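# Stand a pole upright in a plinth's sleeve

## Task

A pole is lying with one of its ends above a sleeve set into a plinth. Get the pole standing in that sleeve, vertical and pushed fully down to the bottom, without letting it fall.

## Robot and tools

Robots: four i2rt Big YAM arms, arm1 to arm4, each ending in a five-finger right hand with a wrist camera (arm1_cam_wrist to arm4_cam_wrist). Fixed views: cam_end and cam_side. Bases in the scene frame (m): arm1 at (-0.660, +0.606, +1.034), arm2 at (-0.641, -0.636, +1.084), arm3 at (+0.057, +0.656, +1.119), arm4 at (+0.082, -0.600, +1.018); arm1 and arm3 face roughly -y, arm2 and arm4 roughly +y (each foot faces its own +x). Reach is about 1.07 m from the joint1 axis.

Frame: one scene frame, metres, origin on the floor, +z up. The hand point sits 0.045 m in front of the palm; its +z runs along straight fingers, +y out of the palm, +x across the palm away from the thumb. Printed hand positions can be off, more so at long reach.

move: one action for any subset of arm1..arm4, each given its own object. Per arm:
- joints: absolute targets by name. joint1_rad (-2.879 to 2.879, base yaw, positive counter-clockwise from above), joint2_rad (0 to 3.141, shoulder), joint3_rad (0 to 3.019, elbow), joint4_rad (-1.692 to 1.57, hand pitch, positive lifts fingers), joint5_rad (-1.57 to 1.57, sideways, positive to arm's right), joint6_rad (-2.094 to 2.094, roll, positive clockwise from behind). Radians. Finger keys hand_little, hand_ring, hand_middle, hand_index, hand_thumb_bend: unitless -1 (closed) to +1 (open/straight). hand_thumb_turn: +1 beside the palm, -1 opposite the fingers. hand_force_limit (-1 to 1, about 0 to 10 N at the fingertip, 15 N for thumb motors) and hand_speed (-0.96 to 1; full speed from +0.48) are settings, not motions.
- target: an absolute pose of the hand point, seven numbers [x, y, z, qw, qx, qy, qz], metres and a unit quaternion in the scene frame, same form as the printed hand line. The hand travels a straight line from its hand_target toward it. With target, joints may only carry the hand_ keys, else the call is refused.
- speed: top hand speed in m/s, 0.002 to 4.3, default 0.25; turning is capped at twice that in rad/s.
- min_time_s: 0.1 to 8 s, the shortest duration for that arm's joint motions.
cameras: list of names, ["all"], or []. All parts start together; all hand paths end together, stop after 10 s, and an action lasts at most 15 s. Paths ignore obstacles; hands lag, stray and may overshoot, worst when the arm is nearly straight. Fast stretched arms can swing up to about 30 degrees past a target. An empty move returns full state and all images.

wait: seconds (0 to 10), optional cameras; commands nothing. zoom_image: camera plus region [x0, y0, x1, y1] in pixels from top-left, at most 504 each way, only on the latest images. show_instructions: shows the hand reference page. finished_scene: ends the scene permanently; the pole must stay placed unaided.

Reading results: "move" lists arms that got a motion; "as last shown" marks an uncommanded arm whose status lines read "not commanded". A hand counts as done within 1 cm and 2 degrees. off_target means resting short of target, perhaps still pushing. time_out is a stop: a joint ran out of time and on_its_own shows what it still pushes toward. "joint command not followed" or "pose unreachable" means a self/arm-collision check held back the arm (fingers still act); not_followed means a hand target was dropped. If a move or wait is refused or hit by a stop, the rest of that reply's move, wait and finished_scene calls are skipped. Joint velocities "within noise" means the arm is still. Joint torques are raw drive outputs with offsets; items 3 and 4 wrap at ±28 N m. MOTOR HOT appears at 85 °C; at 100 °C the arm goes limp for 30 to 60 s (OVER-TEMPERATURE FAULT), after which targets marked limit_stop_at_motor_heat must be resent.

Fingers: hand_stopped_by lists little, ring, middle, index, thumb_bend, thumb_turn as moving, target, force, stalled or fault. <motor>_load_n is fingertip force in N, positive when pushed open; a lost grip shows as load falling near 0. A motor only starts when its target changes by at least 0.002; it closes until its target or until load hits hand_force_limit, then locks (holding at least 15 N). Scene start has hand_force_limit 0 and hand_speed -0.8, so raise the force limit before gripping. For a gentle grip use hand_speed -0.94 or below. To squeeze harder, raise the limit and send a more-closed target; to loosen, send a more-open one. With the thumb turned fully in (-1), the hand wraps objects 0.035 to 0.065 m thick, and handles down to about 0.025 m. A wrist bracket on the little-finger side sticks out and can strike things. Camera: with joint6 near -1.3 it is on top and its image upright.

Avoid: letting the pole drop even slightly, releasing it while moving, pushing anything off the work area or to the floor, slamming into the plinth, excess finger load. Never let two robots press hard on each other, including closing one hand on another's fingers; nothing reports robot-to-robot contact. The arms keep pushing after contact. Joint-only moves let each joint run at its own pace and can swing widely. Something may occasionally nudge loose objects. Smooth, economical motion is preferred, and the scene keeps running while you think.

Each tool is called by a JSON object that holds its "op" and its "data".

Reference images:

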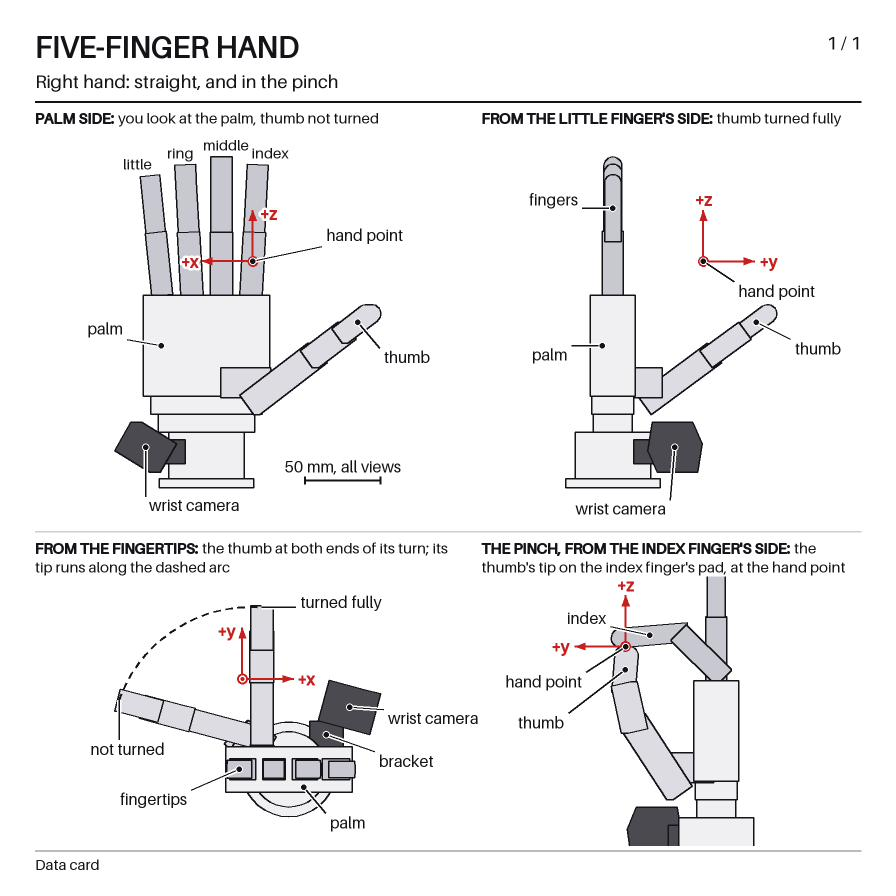

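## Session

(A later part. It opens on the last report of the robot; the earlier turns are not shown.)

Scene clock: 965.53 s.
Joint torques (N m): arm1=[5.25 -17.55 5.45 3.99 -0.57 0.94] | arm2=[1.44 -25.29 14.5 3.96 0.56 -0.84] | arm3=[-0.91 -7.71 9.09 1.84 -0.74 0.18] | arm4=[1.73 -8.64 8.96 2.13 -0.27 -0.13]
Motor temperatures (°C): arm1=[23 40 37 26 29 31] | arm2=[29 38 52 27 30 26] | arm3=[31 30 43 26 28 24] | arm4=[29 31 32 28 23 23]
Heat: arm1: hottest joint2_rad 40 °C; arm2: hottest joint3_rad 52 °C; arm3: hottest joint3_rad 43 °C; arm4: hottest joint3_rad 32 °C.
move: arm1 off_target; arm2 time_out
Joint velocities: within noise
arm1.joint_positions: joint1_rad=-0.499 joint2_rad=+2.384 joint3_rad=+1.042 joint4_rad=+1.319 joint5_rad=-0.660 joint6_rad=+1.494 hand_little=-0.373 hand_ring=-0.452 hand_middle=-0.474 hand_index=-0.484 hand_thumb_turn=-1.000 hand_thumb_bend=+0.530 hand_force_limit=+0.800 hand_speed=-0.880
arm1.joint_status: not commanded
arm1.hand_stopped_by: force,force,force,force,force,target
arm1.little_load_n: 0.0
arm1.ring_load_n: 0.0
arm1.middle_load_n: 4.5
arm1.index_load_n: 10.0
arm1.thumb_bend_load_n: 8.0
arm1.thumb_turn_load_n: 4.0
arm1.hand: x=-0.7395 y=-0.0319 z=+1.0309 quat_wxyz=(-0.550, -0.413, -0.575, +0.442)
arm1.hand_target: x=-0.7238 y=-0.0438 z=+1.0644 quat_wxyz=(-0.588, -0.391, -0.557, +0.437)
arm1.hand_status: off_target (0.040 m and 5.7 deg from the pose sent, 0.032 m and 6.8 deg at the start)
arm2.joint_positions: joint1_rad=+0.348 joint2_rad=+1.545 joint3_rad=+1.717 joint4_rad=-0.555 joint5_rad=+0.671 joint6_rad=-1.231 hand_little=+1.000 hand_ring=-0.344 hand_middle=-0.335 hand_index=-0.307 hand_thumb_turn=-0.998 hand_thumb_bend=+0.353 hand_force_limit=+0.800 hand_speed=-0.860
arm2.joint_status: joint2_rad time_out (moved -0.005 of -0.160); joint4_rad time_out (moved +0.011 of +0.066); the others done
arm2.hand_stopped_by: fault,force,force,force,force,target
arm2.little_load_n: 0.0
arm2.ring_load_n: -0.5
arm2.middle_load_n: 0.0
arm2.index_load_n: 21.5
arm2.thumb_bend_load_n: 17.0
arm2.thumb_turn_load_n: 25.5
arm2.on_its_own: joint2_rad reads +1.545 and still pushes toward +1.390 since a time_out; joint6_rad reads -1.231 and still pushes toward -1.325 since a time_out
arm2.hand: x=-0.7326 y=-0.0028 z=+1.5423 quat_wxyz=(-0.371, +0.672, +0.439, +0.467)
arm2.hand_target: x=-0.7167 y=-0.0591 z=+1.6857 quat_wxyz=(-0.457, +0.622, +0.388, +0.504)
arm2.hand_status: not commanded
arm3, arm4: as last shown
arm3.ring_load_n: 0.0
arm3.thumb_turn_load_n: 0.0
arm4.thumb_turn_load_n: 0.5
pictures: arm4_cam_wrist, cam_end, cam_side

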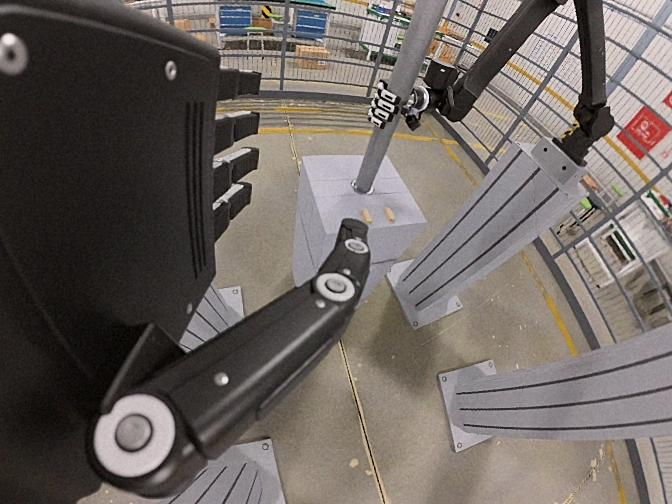

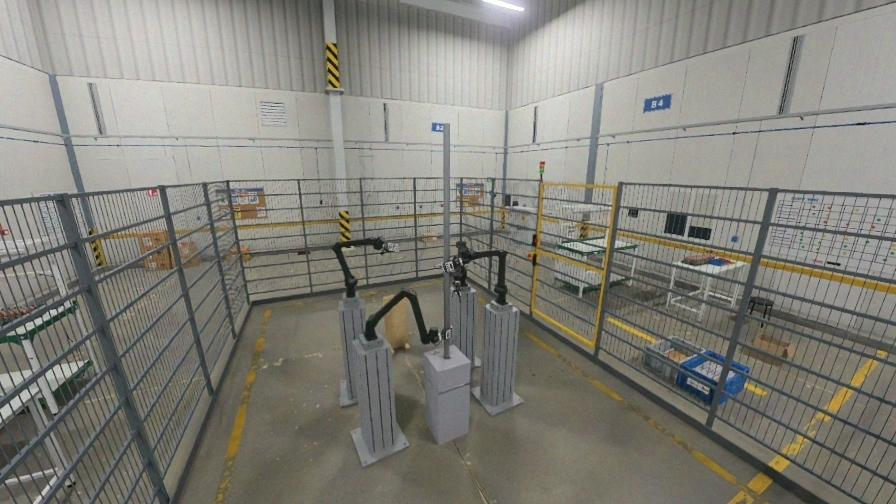

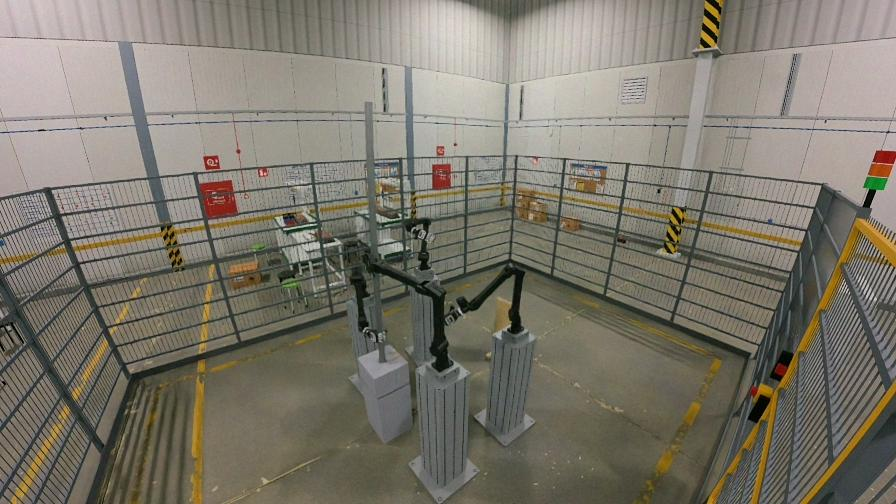

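{"op": "zoom_image", "data": {"camera": "cam_side", "region": [354, 92, 384, 116]}}

{"op": "zoom_image", "data": {"camera": "cam_end", "region": [432, 114, 462, 138]}}

{"op": "zoom_image", "data": {"camera": "cam_side", "region": [340, 240, 420, 390]}}

Scaled by 16.800.

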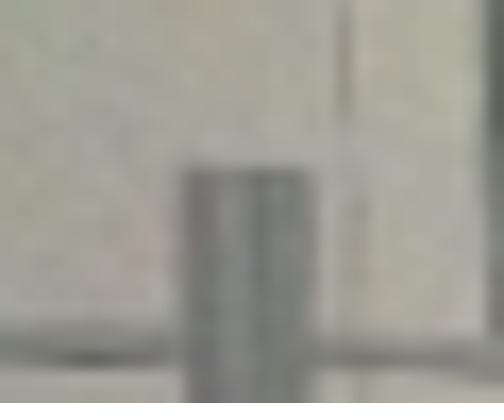

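Scaled by 16.800.

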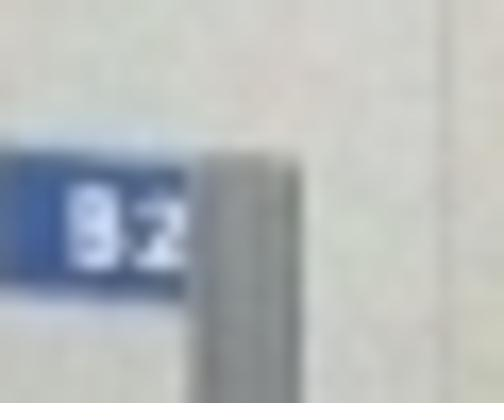

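Scaled by 3.360.

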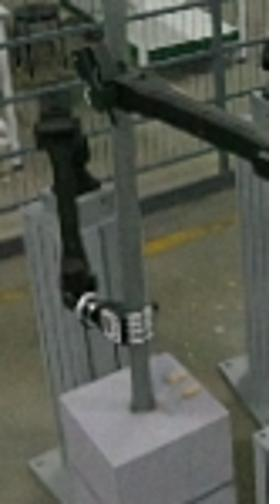

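{"op": "move", "data": {"arm1": {"target": [-0.728, -0.0437, 1.045, 0.588, 0.392, 0.556, -0.439], "speed": 0.03}, "arm2": {"joints": {"joint1_rad": 0.362, "joint3_rad": 1.75, "joint2_rad": 1.39, "joint4_rad": -0.5}, "min_time_s": 1.4}, "cameras": ["cam_side", "cam_end"]}}

{"op": "zoom_image", "data": {"camera": "cam_side", "region": [354, 92, 384, 116]}}

{"op": "zoom_image", "data": {"camera": "cam_end", "region": [432, 114, 462, 138]}}

Scene clock: 970.83 s.
Joint torques (N m): arm1=[4.89 -16.15 5.35 3.36 -0.17 0.65] | arm2=[0.21 -24.06 13.11 3.32 0.75 -0.69] | arm3=[-0.79 -7.82 9.1 1.84 -0.74 0.17] | arm4=[1.79 -8.64 8.95 2.21 -0.26 -0.16]
Motor temperatures (°C): arm1=[23 40 37 25 29 31] | arm2=[29 38 51 27 30 26] | arm3=[31 30 43 26 28 24] | arm4=[29 31 32 28 23 23]
Heat: arm1: hottest joint2_rad 40 °C; arm2: hottest joint3_rad 51 °C; arm3: hottest joint3_rad 43 °C; arm4: hottest joint3_rad 32 °C.
move: arm1 off_target; arm2 time_out
Joint velocities: within noise
arm1.joint_positions: joint1_rad=-0.503 joint2_rad=+2.410 joint3_rad=+1.064 joint4_rad=+1.360 joint5_rad=-0.676 joint6_rad=+1.523 hand_little=-0.373 hand_ring=-0.452 hand_middle=-0.474 hand_index=-0.484 hand_thumb_turn=-0.999 hand_thumb_bend=+0.530 hand_force_limit=+0.800 hand_speed=-0.880
arm1.joint_status: not commanded
arm1.hand_stopped_by: force,force,force,force,force,target
arm1.little_load_n: 0.0
arm1.ring_load_n: 0.0
arm1.middle_load_n: 2.0
arm1.index_load_n: 13.0
arm1.thumb_bend_load_n: 8.5
arm1.thumb_turn_load_n: 9.5
arm1.hand: x=-0.7408 y=-0.0327 z=+1.0308 quat_wxyz=(-0.562, -0.405, -0.568, +0.443)
arm1.hand_target: x=-0.7277 y=-0.0427 z=+1.0449 quat_wxyz=(-0.587, -0.392, -0.557, +0.438)
arm1.hand_status: off_target (0.022 m and 3.6 deg from the pose sent, 0.022 m and 5.4 deg at the start)
arm2.joint_positions: joint1_rad=+0.354 joint2_rad=+1.533 joint3_rad=+1.695 joint4_rad=-0.536 joint5_rad=+0.666 joint6_rad=-1.242 hand_little=+1.000 hand_ring=-0.344 hand_middle=-0.335 hand_index=-0.307 hand_thumb_turn=-0.998 hand_thumb_bend=+0.353 hand_force_limit=+0.800 hand_speed=-0.860
arm2.joint_status: joint2_rad time_out (moved -0.012 of -0.155); the others done
arm2.hand_stopped_by: fault,force,force,force,force,target
arm2.little_load_n: 0.0
arm2.ring_load_n: 0.0
arm2.middle_load_n: 0.0
arm2.index_load_n: 21.0
arm2.thumb_bend_load_n: 17.0
arm2.thumb_turn_load_n: 25.5
arm2.on_its_own: joint2_rad reads +1.533 and still pushes toward +1.390 since a time_out; joint6_rad reads -1.242 and still pushes toward -1.325 since a time_out
arm2.hand: x=-0.7356 y=-0.0058 z=+1.5412 quat_wxyz=(-0.374, +0.667, +0.444, +0.467)
arm2.hand_target: x=-0.7149 y=-0.0560 z=+1.6640 quat_wxyz=(-0.442, +0.627, +0.399, +0.503)
arm2.hand_status: not commanded
arm3, arm4: as last shown
arm4.thumb_turn_load_n: 0.0
pictures: cam_end, cam_side

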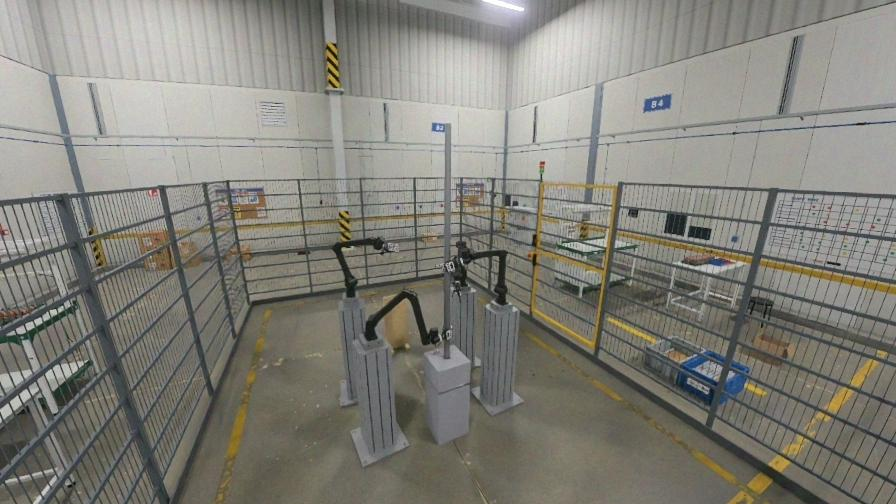

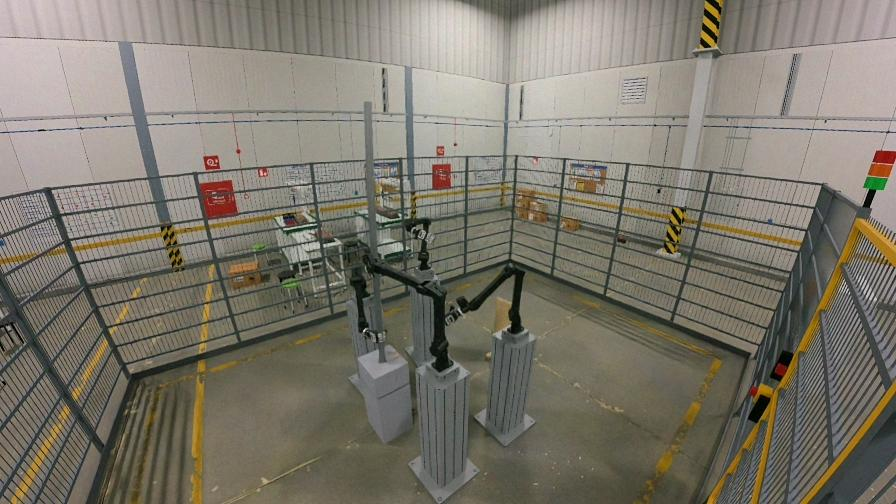

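Scaled by 16.800.

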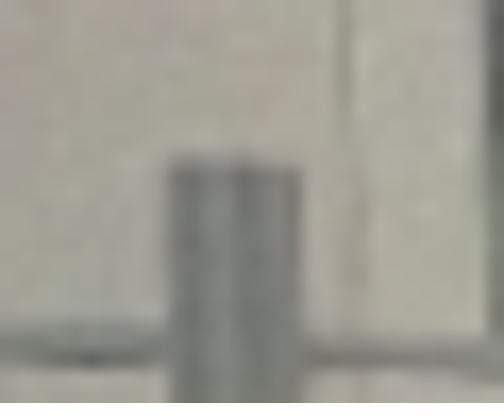

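Scaled by 16.800.

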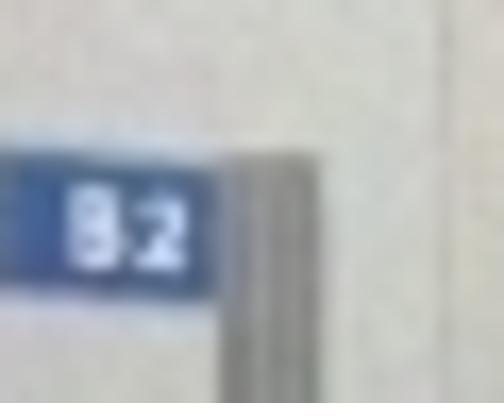

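{"op": "move", "data": {"arm1": {"target": [-0.742, -0.0427, 1.035, 0.582, 0.394, 0.559, -0.442], "speed": 0.03}, "arm2": {"joints": {"joint1_rad": 0.354, "joint3_rad": 1.72, "joint2_rad": 1.41, "joint4_rad": -0.5}, "min_time_s": 1.4}, "cameras": ["cam_side", "cam_end", "arm4_cam_wrist"]}}

{"op": "zoom_image", "data": {"camera": "cam_side", "region": [354, 92, 384, 116]}}

{"op": "zoom_image", "data": {"camera": "cam_end", "region": [432, 114, 462, 138]}}

{"op": "zoom_image", "data": {"camera": "arm4_cam_wrist", "region": [340, 165, 390, 215]}}

Scene clock: 974.67 s.
Joint torques (N m): arm1=[2.9 -15.79 5.49 2.93 0.02 0.41] | arm2=[-0.79 -21.6 12.16 2.96 0.85 -0.64] | arm3=[-0.85 -7.88 9.1 1.83 -0.74 0.18] | arm4=[1.61 -8.53 8.98 2.14 -0.25 -0.13]
Motor temperatures (°C): arm1=[23 40 37 25 29 31] | arm2=[29 39 51 27 30 26] | arm3=[31 30 43 26 28 24] | arm4=[29 31 32 28 23 23]
Heat: arm1: hottest joint2_rad 40 °C; arm2: hottest joint3_rad 51 °C; arm3: hottest joint3_rad 43 °C; arm4: hottest joint3_rad 32 °C.
move: arm1 done; arm2 done
Joint velocities: within noise
arm1.joint_positions: joint1_rad=-0.509 joint2_rad=+2.419 joint3_rad=+1.079 joint4_rad=+1.364 joint5_rad=-0.697 joint6_rad=+1.534 hand_little=-0.373 hand_ring=-0.452 hand_middle=-0.474 hand_index=-0.484 hand_thumb_turn=-0.999 hand_thumb_bend=+0.530 hand_force_limit=+0.800 hand_speed=-0.880
arm1.joint_status: not commanded
arm1.hand_stopped_by: force,force,force,force,force,target
arm1.little_load_n: 0.0
arm1.ring_load_n: 0.0
arm1.middle_load_n: 1.0
arm1.index_load_n: 14.0
arm1.thumb_bend_load_n: 9.5
arm1.thumb_turn_load_n: 11.0
arm1.hand: x=-0.7433 y=-0.0334 z=+1.0308 quat_wxyz=(-0.569, -0.401, -0.568, +0.439)
arm1.hand_target: x=-0.7419 y=-0.0422 z=+1.0351 quat_wxyz=(-0.581, -0.394, -0.559, +0.441)
arm1.hand_status: done (0.010 m and 2.0 deg from the pose sent, 0.011 m and 2.8 deg at the start)
arm2.joint_positions: joint1_rad=+0.359 joint2_rad=+1.526 joint3_rad=+1.681 joint4_rad=-0.524 joint5_rad=+0.663 joint6_rad=-1.251 hand_little=+1.000 hand_ring=-0.344 hand_middle=-0.335 hand_index=-0.307 hand_thumb_turn=-0.998 hand_thumb_bend=+0.353 hand_force_limit=+0.800 hand_speed=-0.860
arm2.joint_status: all done
arm2.hand_stopped_by: fault,force,force,force,force,target
arm2.little_load_n: 0.0
arm2.ring_load_n: 0.0
arm2.middle_load_n: 0.0
arm2.index_load_n: 21.0
arm2.thumb_bend_load_n: 17.0
arm2.thumb_turn_load_n: 25.5
arm2.on_its_own: joint6_rad reads -1.251 and still pushes toward -1.325 since a time_out
arm2.hand: x=-0.7380 y=-0.0073 z=+1.5398 quat_wxyz=(-0.376, +0.663, +0.448, +0.468)
arm2.hand_target: x=-0.7142 y=-0.0459 z=+1.6366 quat_wxyz=(-0.421, +0.634, +0.412, +0.501)
arm2.hand_status: not commanded
arm3, arm4: as last shown
arm3.thumb_turn_load_n: -0.5
pictures: arm4_cam_wrist, cam_end, cam_side

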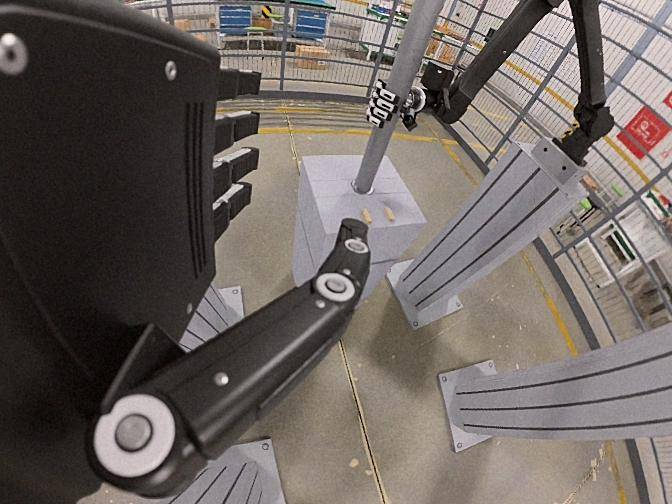

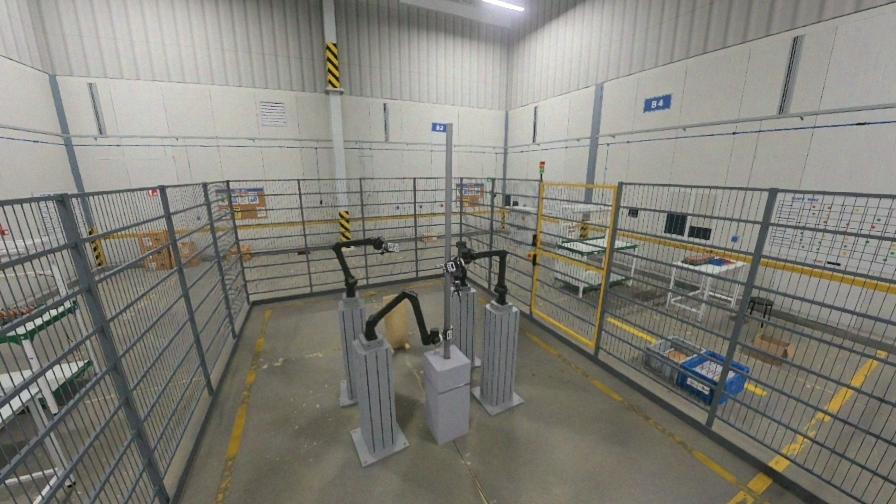

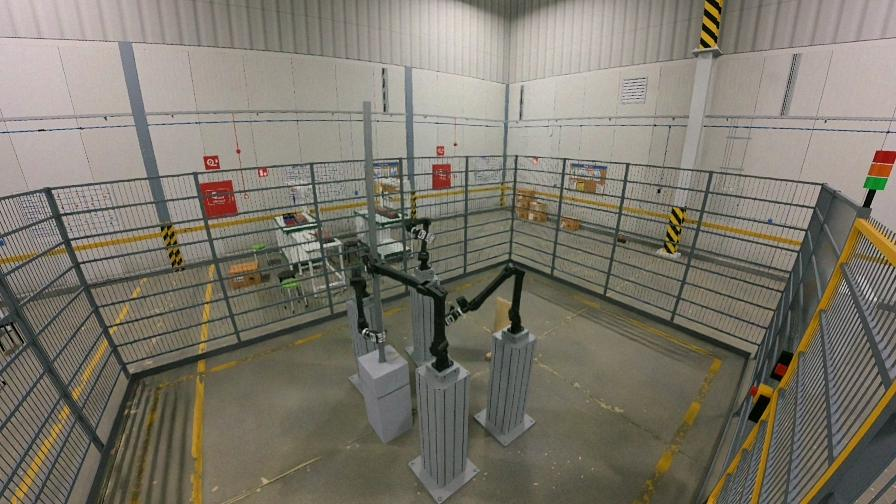

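Scaled by 16.800.

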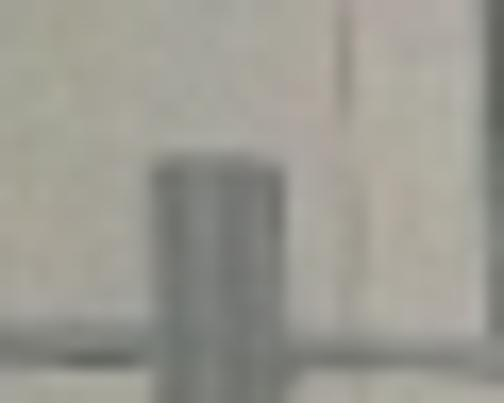

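Scaled by 16.800.

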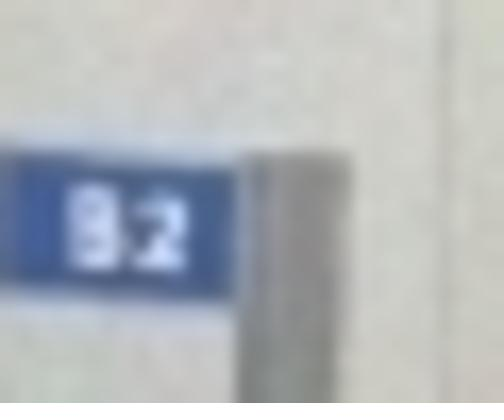

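Scaled by 10.080 from the camera's image (finer frame: 960x720).

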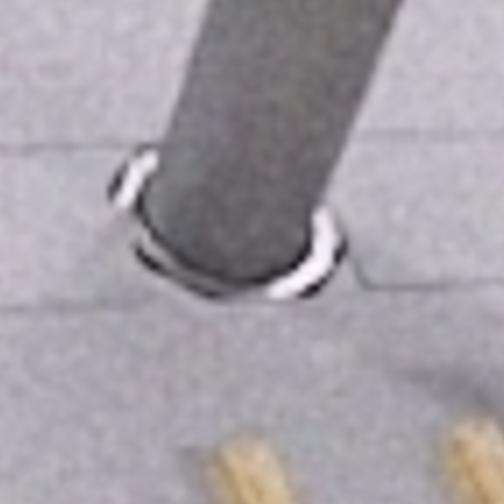

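{"op": "zoom_image", "data": {"camera": "cam_side", "region": [368, 346, 398, 370]}}

{"op": "zoom_image", "data": {"camera": "cam_end", "region": [432, 344, 462, 368]}}

Scaled by 16.800.

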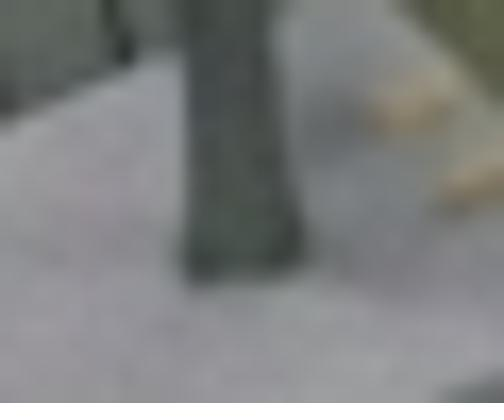

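Scaled by 16.800.

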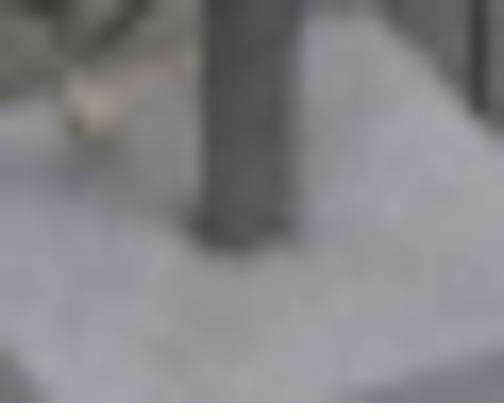

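{"op": "move", "data": {"arm1": {"joints": {"hand_speed": -0.85, "hand_little": -0.2, "hand_ring": -0.3, "hand_middle": -0.33, "hand_index": -0.36, "hand_thumb_bend": 0.62}}, "cameras": ["cam_side", "cam_end", "arm1_cam_wrist"]}}

{"op": "zoom_image", "data": {"camera": "cam_side", "region": [354, 92, 384, 116]}}

{"op": "zoom_image", "data": {"camera": "cam_end", "region": [432, 114, 462, 138]}}

Scene clock: 980.20 s.
Joint torques (N m): arm1=[2.61 -15.74 5.19 2.48 0.05 0.25] | arm2=[-0.67 -22.36 12.08 2.86 0.84 -0.63] | arm3=[-0.79 -7.88 9.09 1.83 -0.74 0.17] | arm4=[1.79 -8.41 8.95 2.17 -0.24 -0.13]
Motor temperatures (°C): arm1=[23 39 37 25 29 30] | arm2=[29 38 51 27 30 26] | arm3=[31 30 43 26 28 24] | arm4=[29 31 32 28 23 23]
Heat: arm1: hottest joint2_rad 39 °C; arm2: hottest joint3_rad 51 °C; arm3: hottest joint3_rad 43 °C; arm4: hottest joint3_rad 32 °C.
move: arm1 done
Joint velocities: within noise
arm1.joint_positions: joint1_rad=-0.509 joint2_rad=+2.423 joint3_rad=+1.083 joint4_rad=+1.374 joint5_rad=-0.698 joint6_rad=+1.551 hand_little=-0.200 hand_ring=-0.300 hand_middle=-0.330 hand_index=-0.360 hand_thumb_turn=-1.000 hand_thumb_bend=+0.621 hand_force_limit=+0.800 hand_speed=-0.850
arm1.joint_status: all done
arm1.hand_stopped_by: target,target,target,target,target,target
arm1.little_load_n: 0.0
arm1.ring_load_n: 0.0
arm1.middle_load_n: 0.0
arm1.index_load_n: 0.0
arm1.thumb_bend_load_n: 1.0
arm1.thumb_turn_load_n: 0.5
arm1.hand: x=-0.7439 y=-0.0336 z=+1.0321 quat_wxyz=(-0.573, -0.402, -0.564, +0.438)
arm1.hand_target: x=-0.7418 y=-0.0422 z=+1.0351 quat_wxyz=(-0.581, -0.394, -0.559, +0.441)
arm1.hand_status: not commanded
arm2, arm3, arm4: as last shown
arm2.index_load_n: 21.5
arm2.thumb_turn_load_n: 25.0
arm2.on_its_own: joint6_rad reads -1.251 and still pushes toward -1.325 since a time_out
arm2.hand: x=-0.7382 y=-0.0074 z=+1.5400 quat_wxyz=(-0.376, +0.663, +0.448, +0.468)
arm2.hand_target: x=-0.7141 y=-0.0460 z=+1.6367 quat_wxyz=(-0.421, +0.634, +0.412, +0.501)
arm3.thumb_turn_load_n: 0.0
pictures: arm1_cam_wrist, cam_end, cam_side

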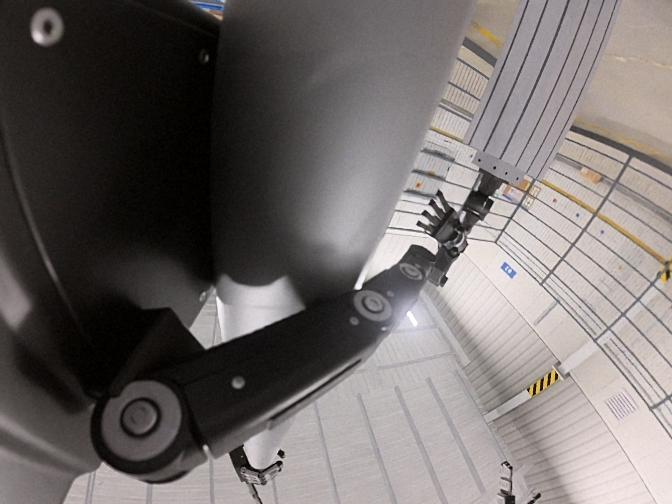

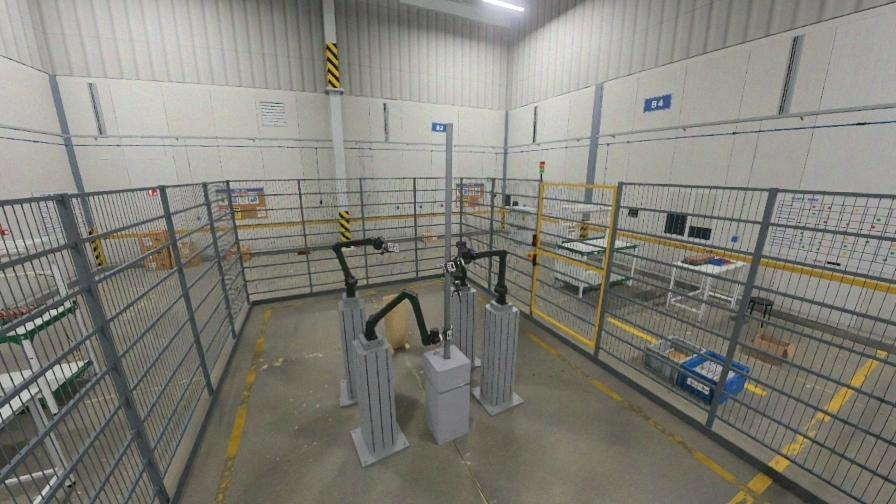

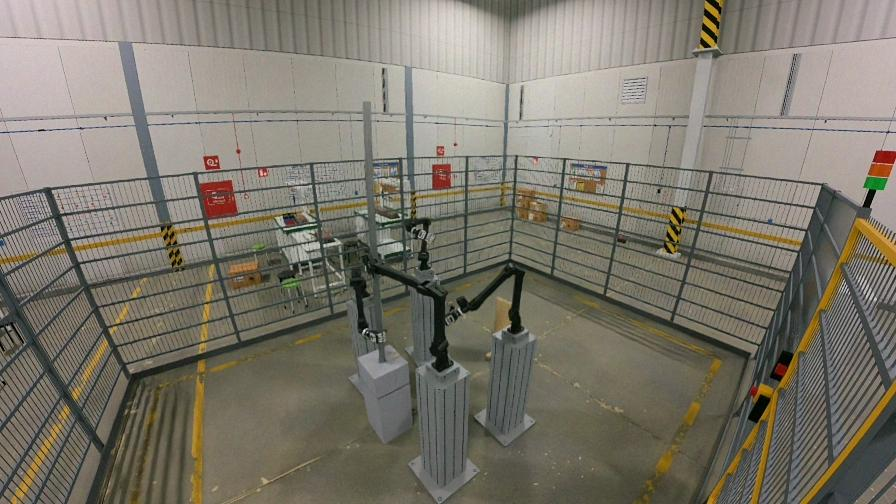

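Scaled by 16.800.

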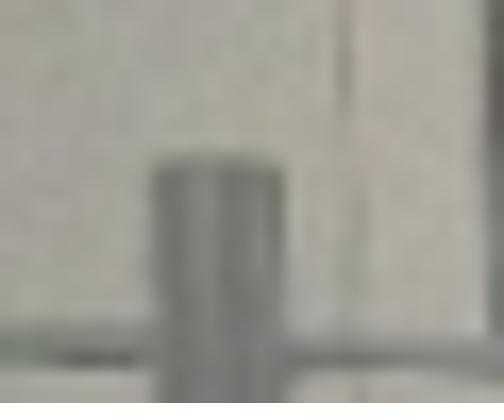

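Scaled by 16.800.

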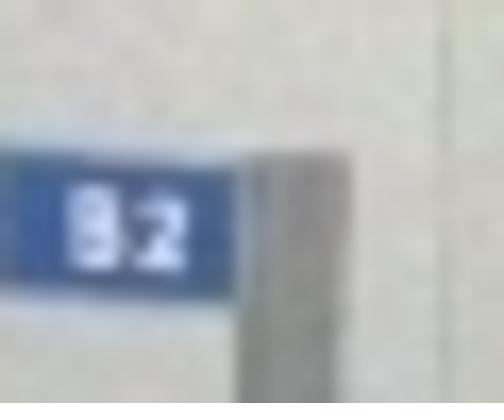

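{"op": "move", "data": {"arm2": {"joints": {"hand_speed": -0.9, "hand_ring": -0.27, "hand_middle": -0.26, "hand_index": -0.24, "hand_thumb_bend": 0.43}}, "cameras": ["cam_side", "cam_end", "arm2_cam_wrist"]}}

{"op": "zoom_image", "data": {"camera": "cam_side", "region": [354, 92, 384, 116]}}

{"op": "zoom_image", "data": {"camera": "cam_end", "region": [432, 114, 462, 138]}}

Scene clock: 982.20 s.
Joint torques (N m): arm1=[2.73 -15.44 5.44 2.66 0.08 0.25] | arm2=[-0.62 -22.01 12.21 2.96 0.96 -0.6] | arm3=[-0.85 -7.71 9.09 1.84 -0.74 0.18] | arm4=[1.49 -8.59 8.9 2.11 -0.26 -0.14]
Motor temperatures (°C): arm1=[23 39 37 25 29 30] | arm2=[29 39 51 27 30 26] | arm3=[31 30 43 26 28 24] | arm4=[29 31 32 28 23 23]
Heat: arm1: hottest joint2_rad 39 °C; arm2: hottest joint3_rad 51 °C; arm3: hottest joint3_rad 43 °C; arm4: hottest joint3_rad 32 °C.
move: arm2 done
Joint velocities: within noise
arm1, arm3, arm4: as last shown
arm1.joint_positions: joint1_rad=-0.509 joint2_rad=+2.423 joint3_rad=+1.083 joint4_rad=+1.374 joint5_rad=-0.698 joint6_rad=+1.552 hand_little=-0.200 hand_ring=-0.300 hand_middle=-0.330 hand_index=-0.360 hand_thumb_turn=-1.000 hand_thumb_bend=+0.621 hand_force_limit=+0.800 hand_speed=-0.850
arm1.middle_load_n: -0.5
arm1.hand: x=-0.7439 y=-0.0336 z=+1.0322 quat_wxyz=(-0.573, -0.402, -0.564, +0.437)
arm1.hand_target: x=-0.7418 y=-0.0422 z=+1.0352 quat_wxyz=(-0.581, -0.394, -0.559, +0.441)
arm2.joint_positions: joint1_rad=+0.360 joint2_rad=+1.524 joint3_rad=+1.679 joint4_rad=-0.524 joint5_rad=+0.661 joint6_rad=-1.252 hand_little=+1.000 hand_ring=-0.270 hand_middle=-0.260 hand_index=-0.239 hand_thumb_turn=-0.998 hand_thumb_bend=+0.435 hand_force_limit=+0.800 hand_speed=-0.900
arm2.joint_status: all done
arm2.hand_stopped_by: fault,target,target,target,target,target
arm2.little_load_n: 0.0
arm2.ring_load_n: 0.0
arm2.middle_load_n: 0.0
arm2.index_load_n: 7.0
arm2.thumb_bend_load_n: 8.0
arm2.thumb_turn_load_n: 14.0
arm2.on_its_own: joint6_rad reads -1.252 and still pushes toward -1.325 since a time_out
arm2.hand: x=-0.7385 y=-0.0079 z=+1.5400 quat_wxyz=(-0.376, +0.662, +0.449, +0.467)
arm2.hand_target: x=-0.7141 y=-0.0460 z=+1.6367 quat_wxyz=(-0.421, +0.634, +0.412, +0.501)
arm2.hand_status: not commanded
arm3.little_load_n: 0.5
pictures: arm2_cam_wrist, cam_end, cam_side

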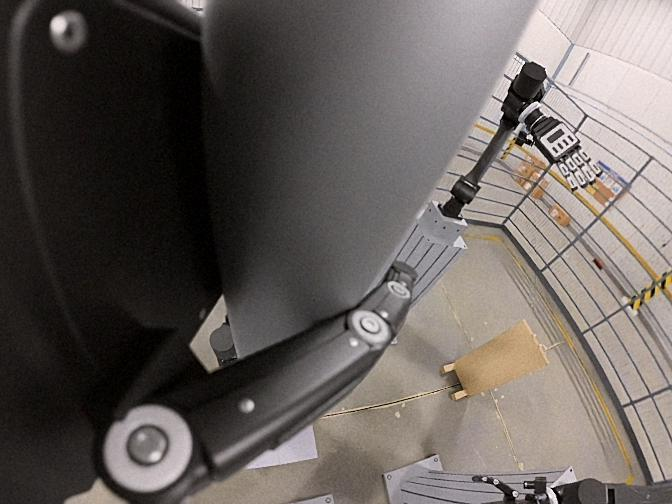

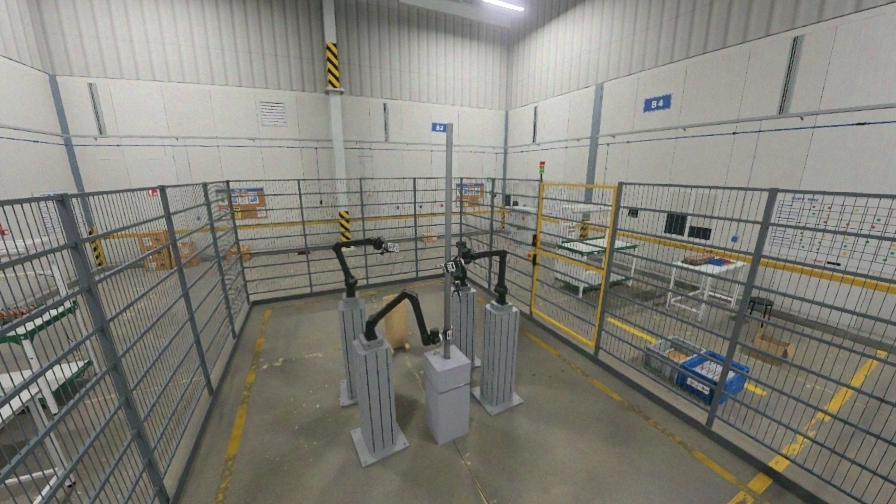

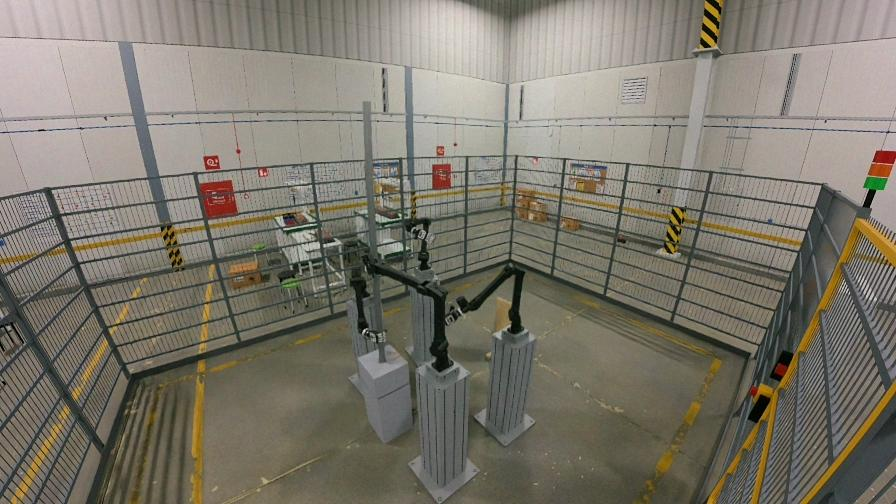

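Scaled by 16.800.

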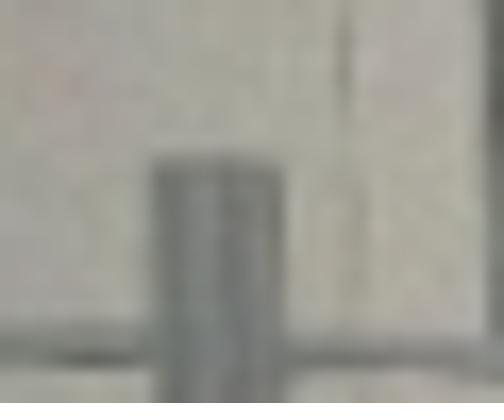

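Scaled by 16.800.

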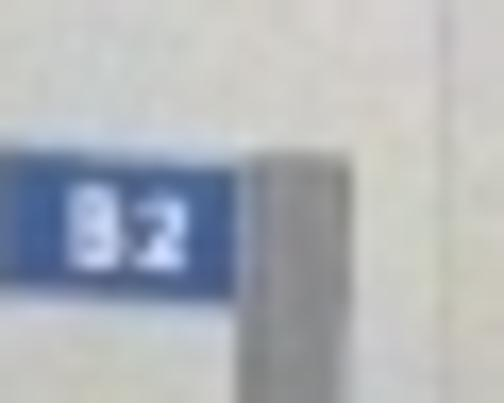

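{"op": "move", "data": {"arm2": {"joints": {"hand_speed": -0.92, "hand_ring": -0.22, "hand_middle": -0.21, "hand_index": -0.19, "hand_thumb_bend": 0.48}}, "cameras": ["cam_side", "cam_end"]}}

{"op": "zoom_image", "data": {"camera": "cam_side", "region": [354, 92, 384, 116]}}

{"op": "zoom_image", "data": {"camera": "cam_end", "region": [432, 114, 462, 138]}}

Scene clock: 983.93 s.
Joint torques (N m): arm1=[2.73 -15.68 4.9 2.73 -0.08 0.23] | arm2=[-1.44 -19.78 12.05 2.82 1.62 -0.32] | arm3=[-0.91 -7.82 9.1 1.84 -0.74 0.18] | arm4=[1.55 -8.64 8.91 2.18 -0.26 -0.14]
Motor temperatures (°C): arm1=[23 39 37 25 29 30] | arm2=[29 39 50 27 31 26] | arm3=[31 30 43 26 28 24] | arm4=[29 31 32 28 23 23]
Heat: arm1: hottest joint2_rad 39 °C; arm2: hottest joint3_rad 50 °C; arm3: hottest joint3_rad 43 °C; arm4: hottest joint3_rad 32 °C.
move: arm2 done
Joint velocities: within noise
arm1: as last shown
arm1.joint_positions: joint1_rad=-0.511 joint2_rad=+2.426 joint3_rad=+1.089 joint4_rad=+1.374 joint5_rad=-0.695 joint6_rad=+1.555 hand_little=-0.200 hand_ring=-0.300 hand_middle=-0.330 hand_index=-0.360 hand_thumb_turn=-1.000 hand_thumb_bend=+0.621 hand_force_limit=+0.800 hand_speed=-0.850
arm1.middle_load_n: 0.0
arm1.thumb_bend_load_n: 0.5
arm1.thumb_turn_load_n: 0.0
arm1.hand: x=-0.7462 y=-0.0356 z=+1.0325 quat_wxyz=(-0.573, -0.403, -0.562, +0.439)
arm1.hand_target: x=-0.7420 y=-0.0422 z=+1.0352 quat_wxyz=(-0.581, -0.394, -0.559, +0.441)
arm2.joint_positions: joint1_rad=+0.375 joint2_rad=+1.499 joint3_rad=+1.678 joint4_rad=-0.515 joint5_rad=+0.644 joint6_rad=-1.289 hand_little=+1.000 hand_ring=-0.220 hand_middle=-0.210 hand_index=-0.189 hand_thumb_turn=-1.000 hand_thumb_bend=+0.481 hand_force_limit=+0.800 hand_speed=-0.920
arm2.joint_status: all done
arm2.hand_stopped_by: fault,target,target,target,target,target
arm2.little_load_n: -0.5
arm2.ring_load_n: 0.0
arm2.middle_load_n: 0.0
arm2.index_load_n: 3.5
arm2.thumb_bend_load_n: 1.0
arm2.thumb_turn_load_n: 2.0
arm2.on_its_own: joint6_rad reads -1.289 and still pushes toward -1.325 since a time_out
arm2.hand: x=-0.7467 y=-0.0144 z=+1.5566 quat_wxyz=(-0.388, +0.646, +0.462, +0.468)
arm2.hand_target: x=-0.7143 y=-0.0459 z=+1.6367 quat_wxyz=(-0.421, +0.634, +0.412, +0.501)
arm2.hand_status: not commanded
arm3.joint_positions: joint1_rad=-0.746 joint2_rad=+1.151 joint3_rad=+1.389 joint4_rad=-0.916 joint5_rad=-1.183 joint6_rad=+0.387 hand_little=+1.000 hand_ring=+1.000 hand_middle=+1.000 hand_index=+1.000 hand_thumb_turn=-1.000 hand_thumb_bend=+1.000 hand_force_limit=+0.400 hand_speed=-0.750
arm3.joint_status: not commanded
arm3.hand_stopped_by: target,target,target,target,target,target
arm3.little_load_n: 0.0
arm3.ring_load_n: 0.0
arm3.middle_load_n: 0.0
arm3.index_load_n: 0.0
arm3.thumb_bend_load_n: 0.0
arm3.thumb_turn_load_n: -0.5
arm3.hand: x=-0.0797 y=+0.2770 z=+1.6160 quat_wxyz=(-0.403, -0.243, -0.748, +0.468)
arm3.hand_target: x=-0.0800 y=+0.2800 z=+1.6200 quat_wxyz=(-0.401, -0.243, -0.745, +0.474)
arm3.hand_status: not commanded
arm4.joint_positions: joint1_rad=+0.946 joint2_rad=+1.547 joint3_rad=+0.701 joint4_rad=+0.394 joint5_rad=-0.282 joint6_rad=-1.689 hand_little=+1.000 hand_ring=+1.000 hand_middle=+1.000 hand_index=+1.000 hand_thumb_turn=-1.000 hand_thumb_bend=+0.200 hand_force_limit=+0.700 hand_speed=-0.300
arm4.joint_status: not commanded
arm4.hand_stopped_by: target,target,target,target,target,target
arm4.little_load_n: 0.0
arm4.ring_load_n: -0.5
arm4.middle_load_n: 0.0
arm4.index_load_n: 0.0
arm4.thumb_bend_load_n: 0.0
arm4.thumb_turn_load_n: 0.0
arm4.hand: x=-0.3790 y=-0.2585 z=+1.0991 quat_wxyz=(-0.534, +0.140, +0.830, +0.075)
arm4.hand_target: x=-0.3986 y=-0.2510 z=+1.1207 quat_wxyz=(-0.553, +0.124, +0.820, +0.084)
arm4.hand_status: not commanded
pictures: cam_end, cam_side

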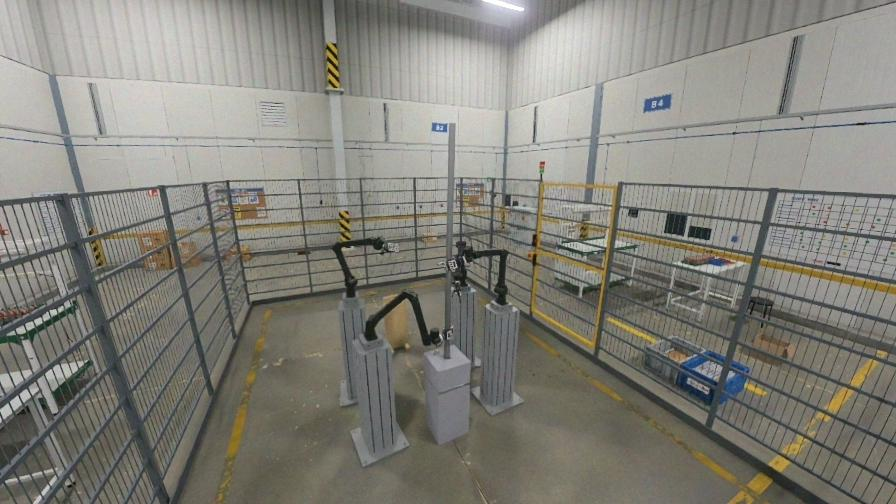

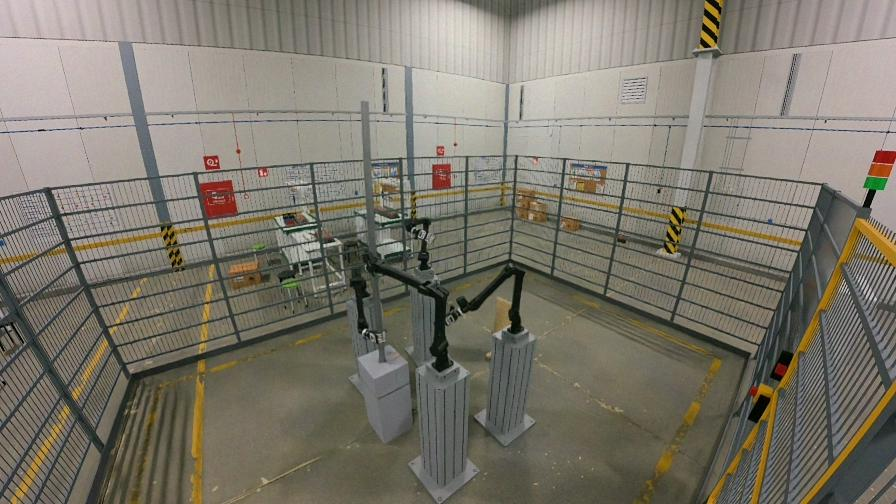

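Scaled by 16.800.

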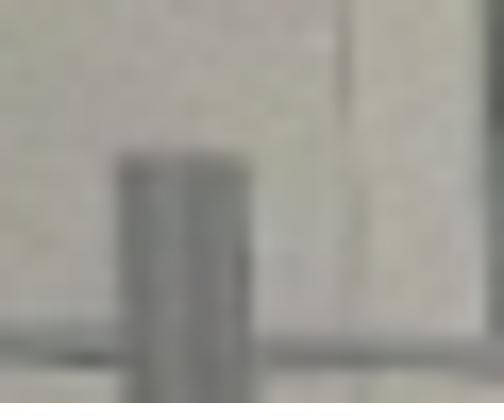

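Scaled by 16.800.

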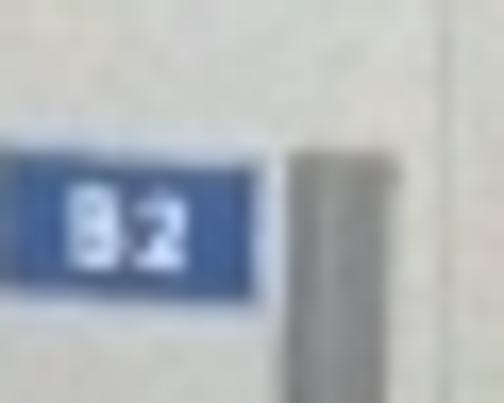

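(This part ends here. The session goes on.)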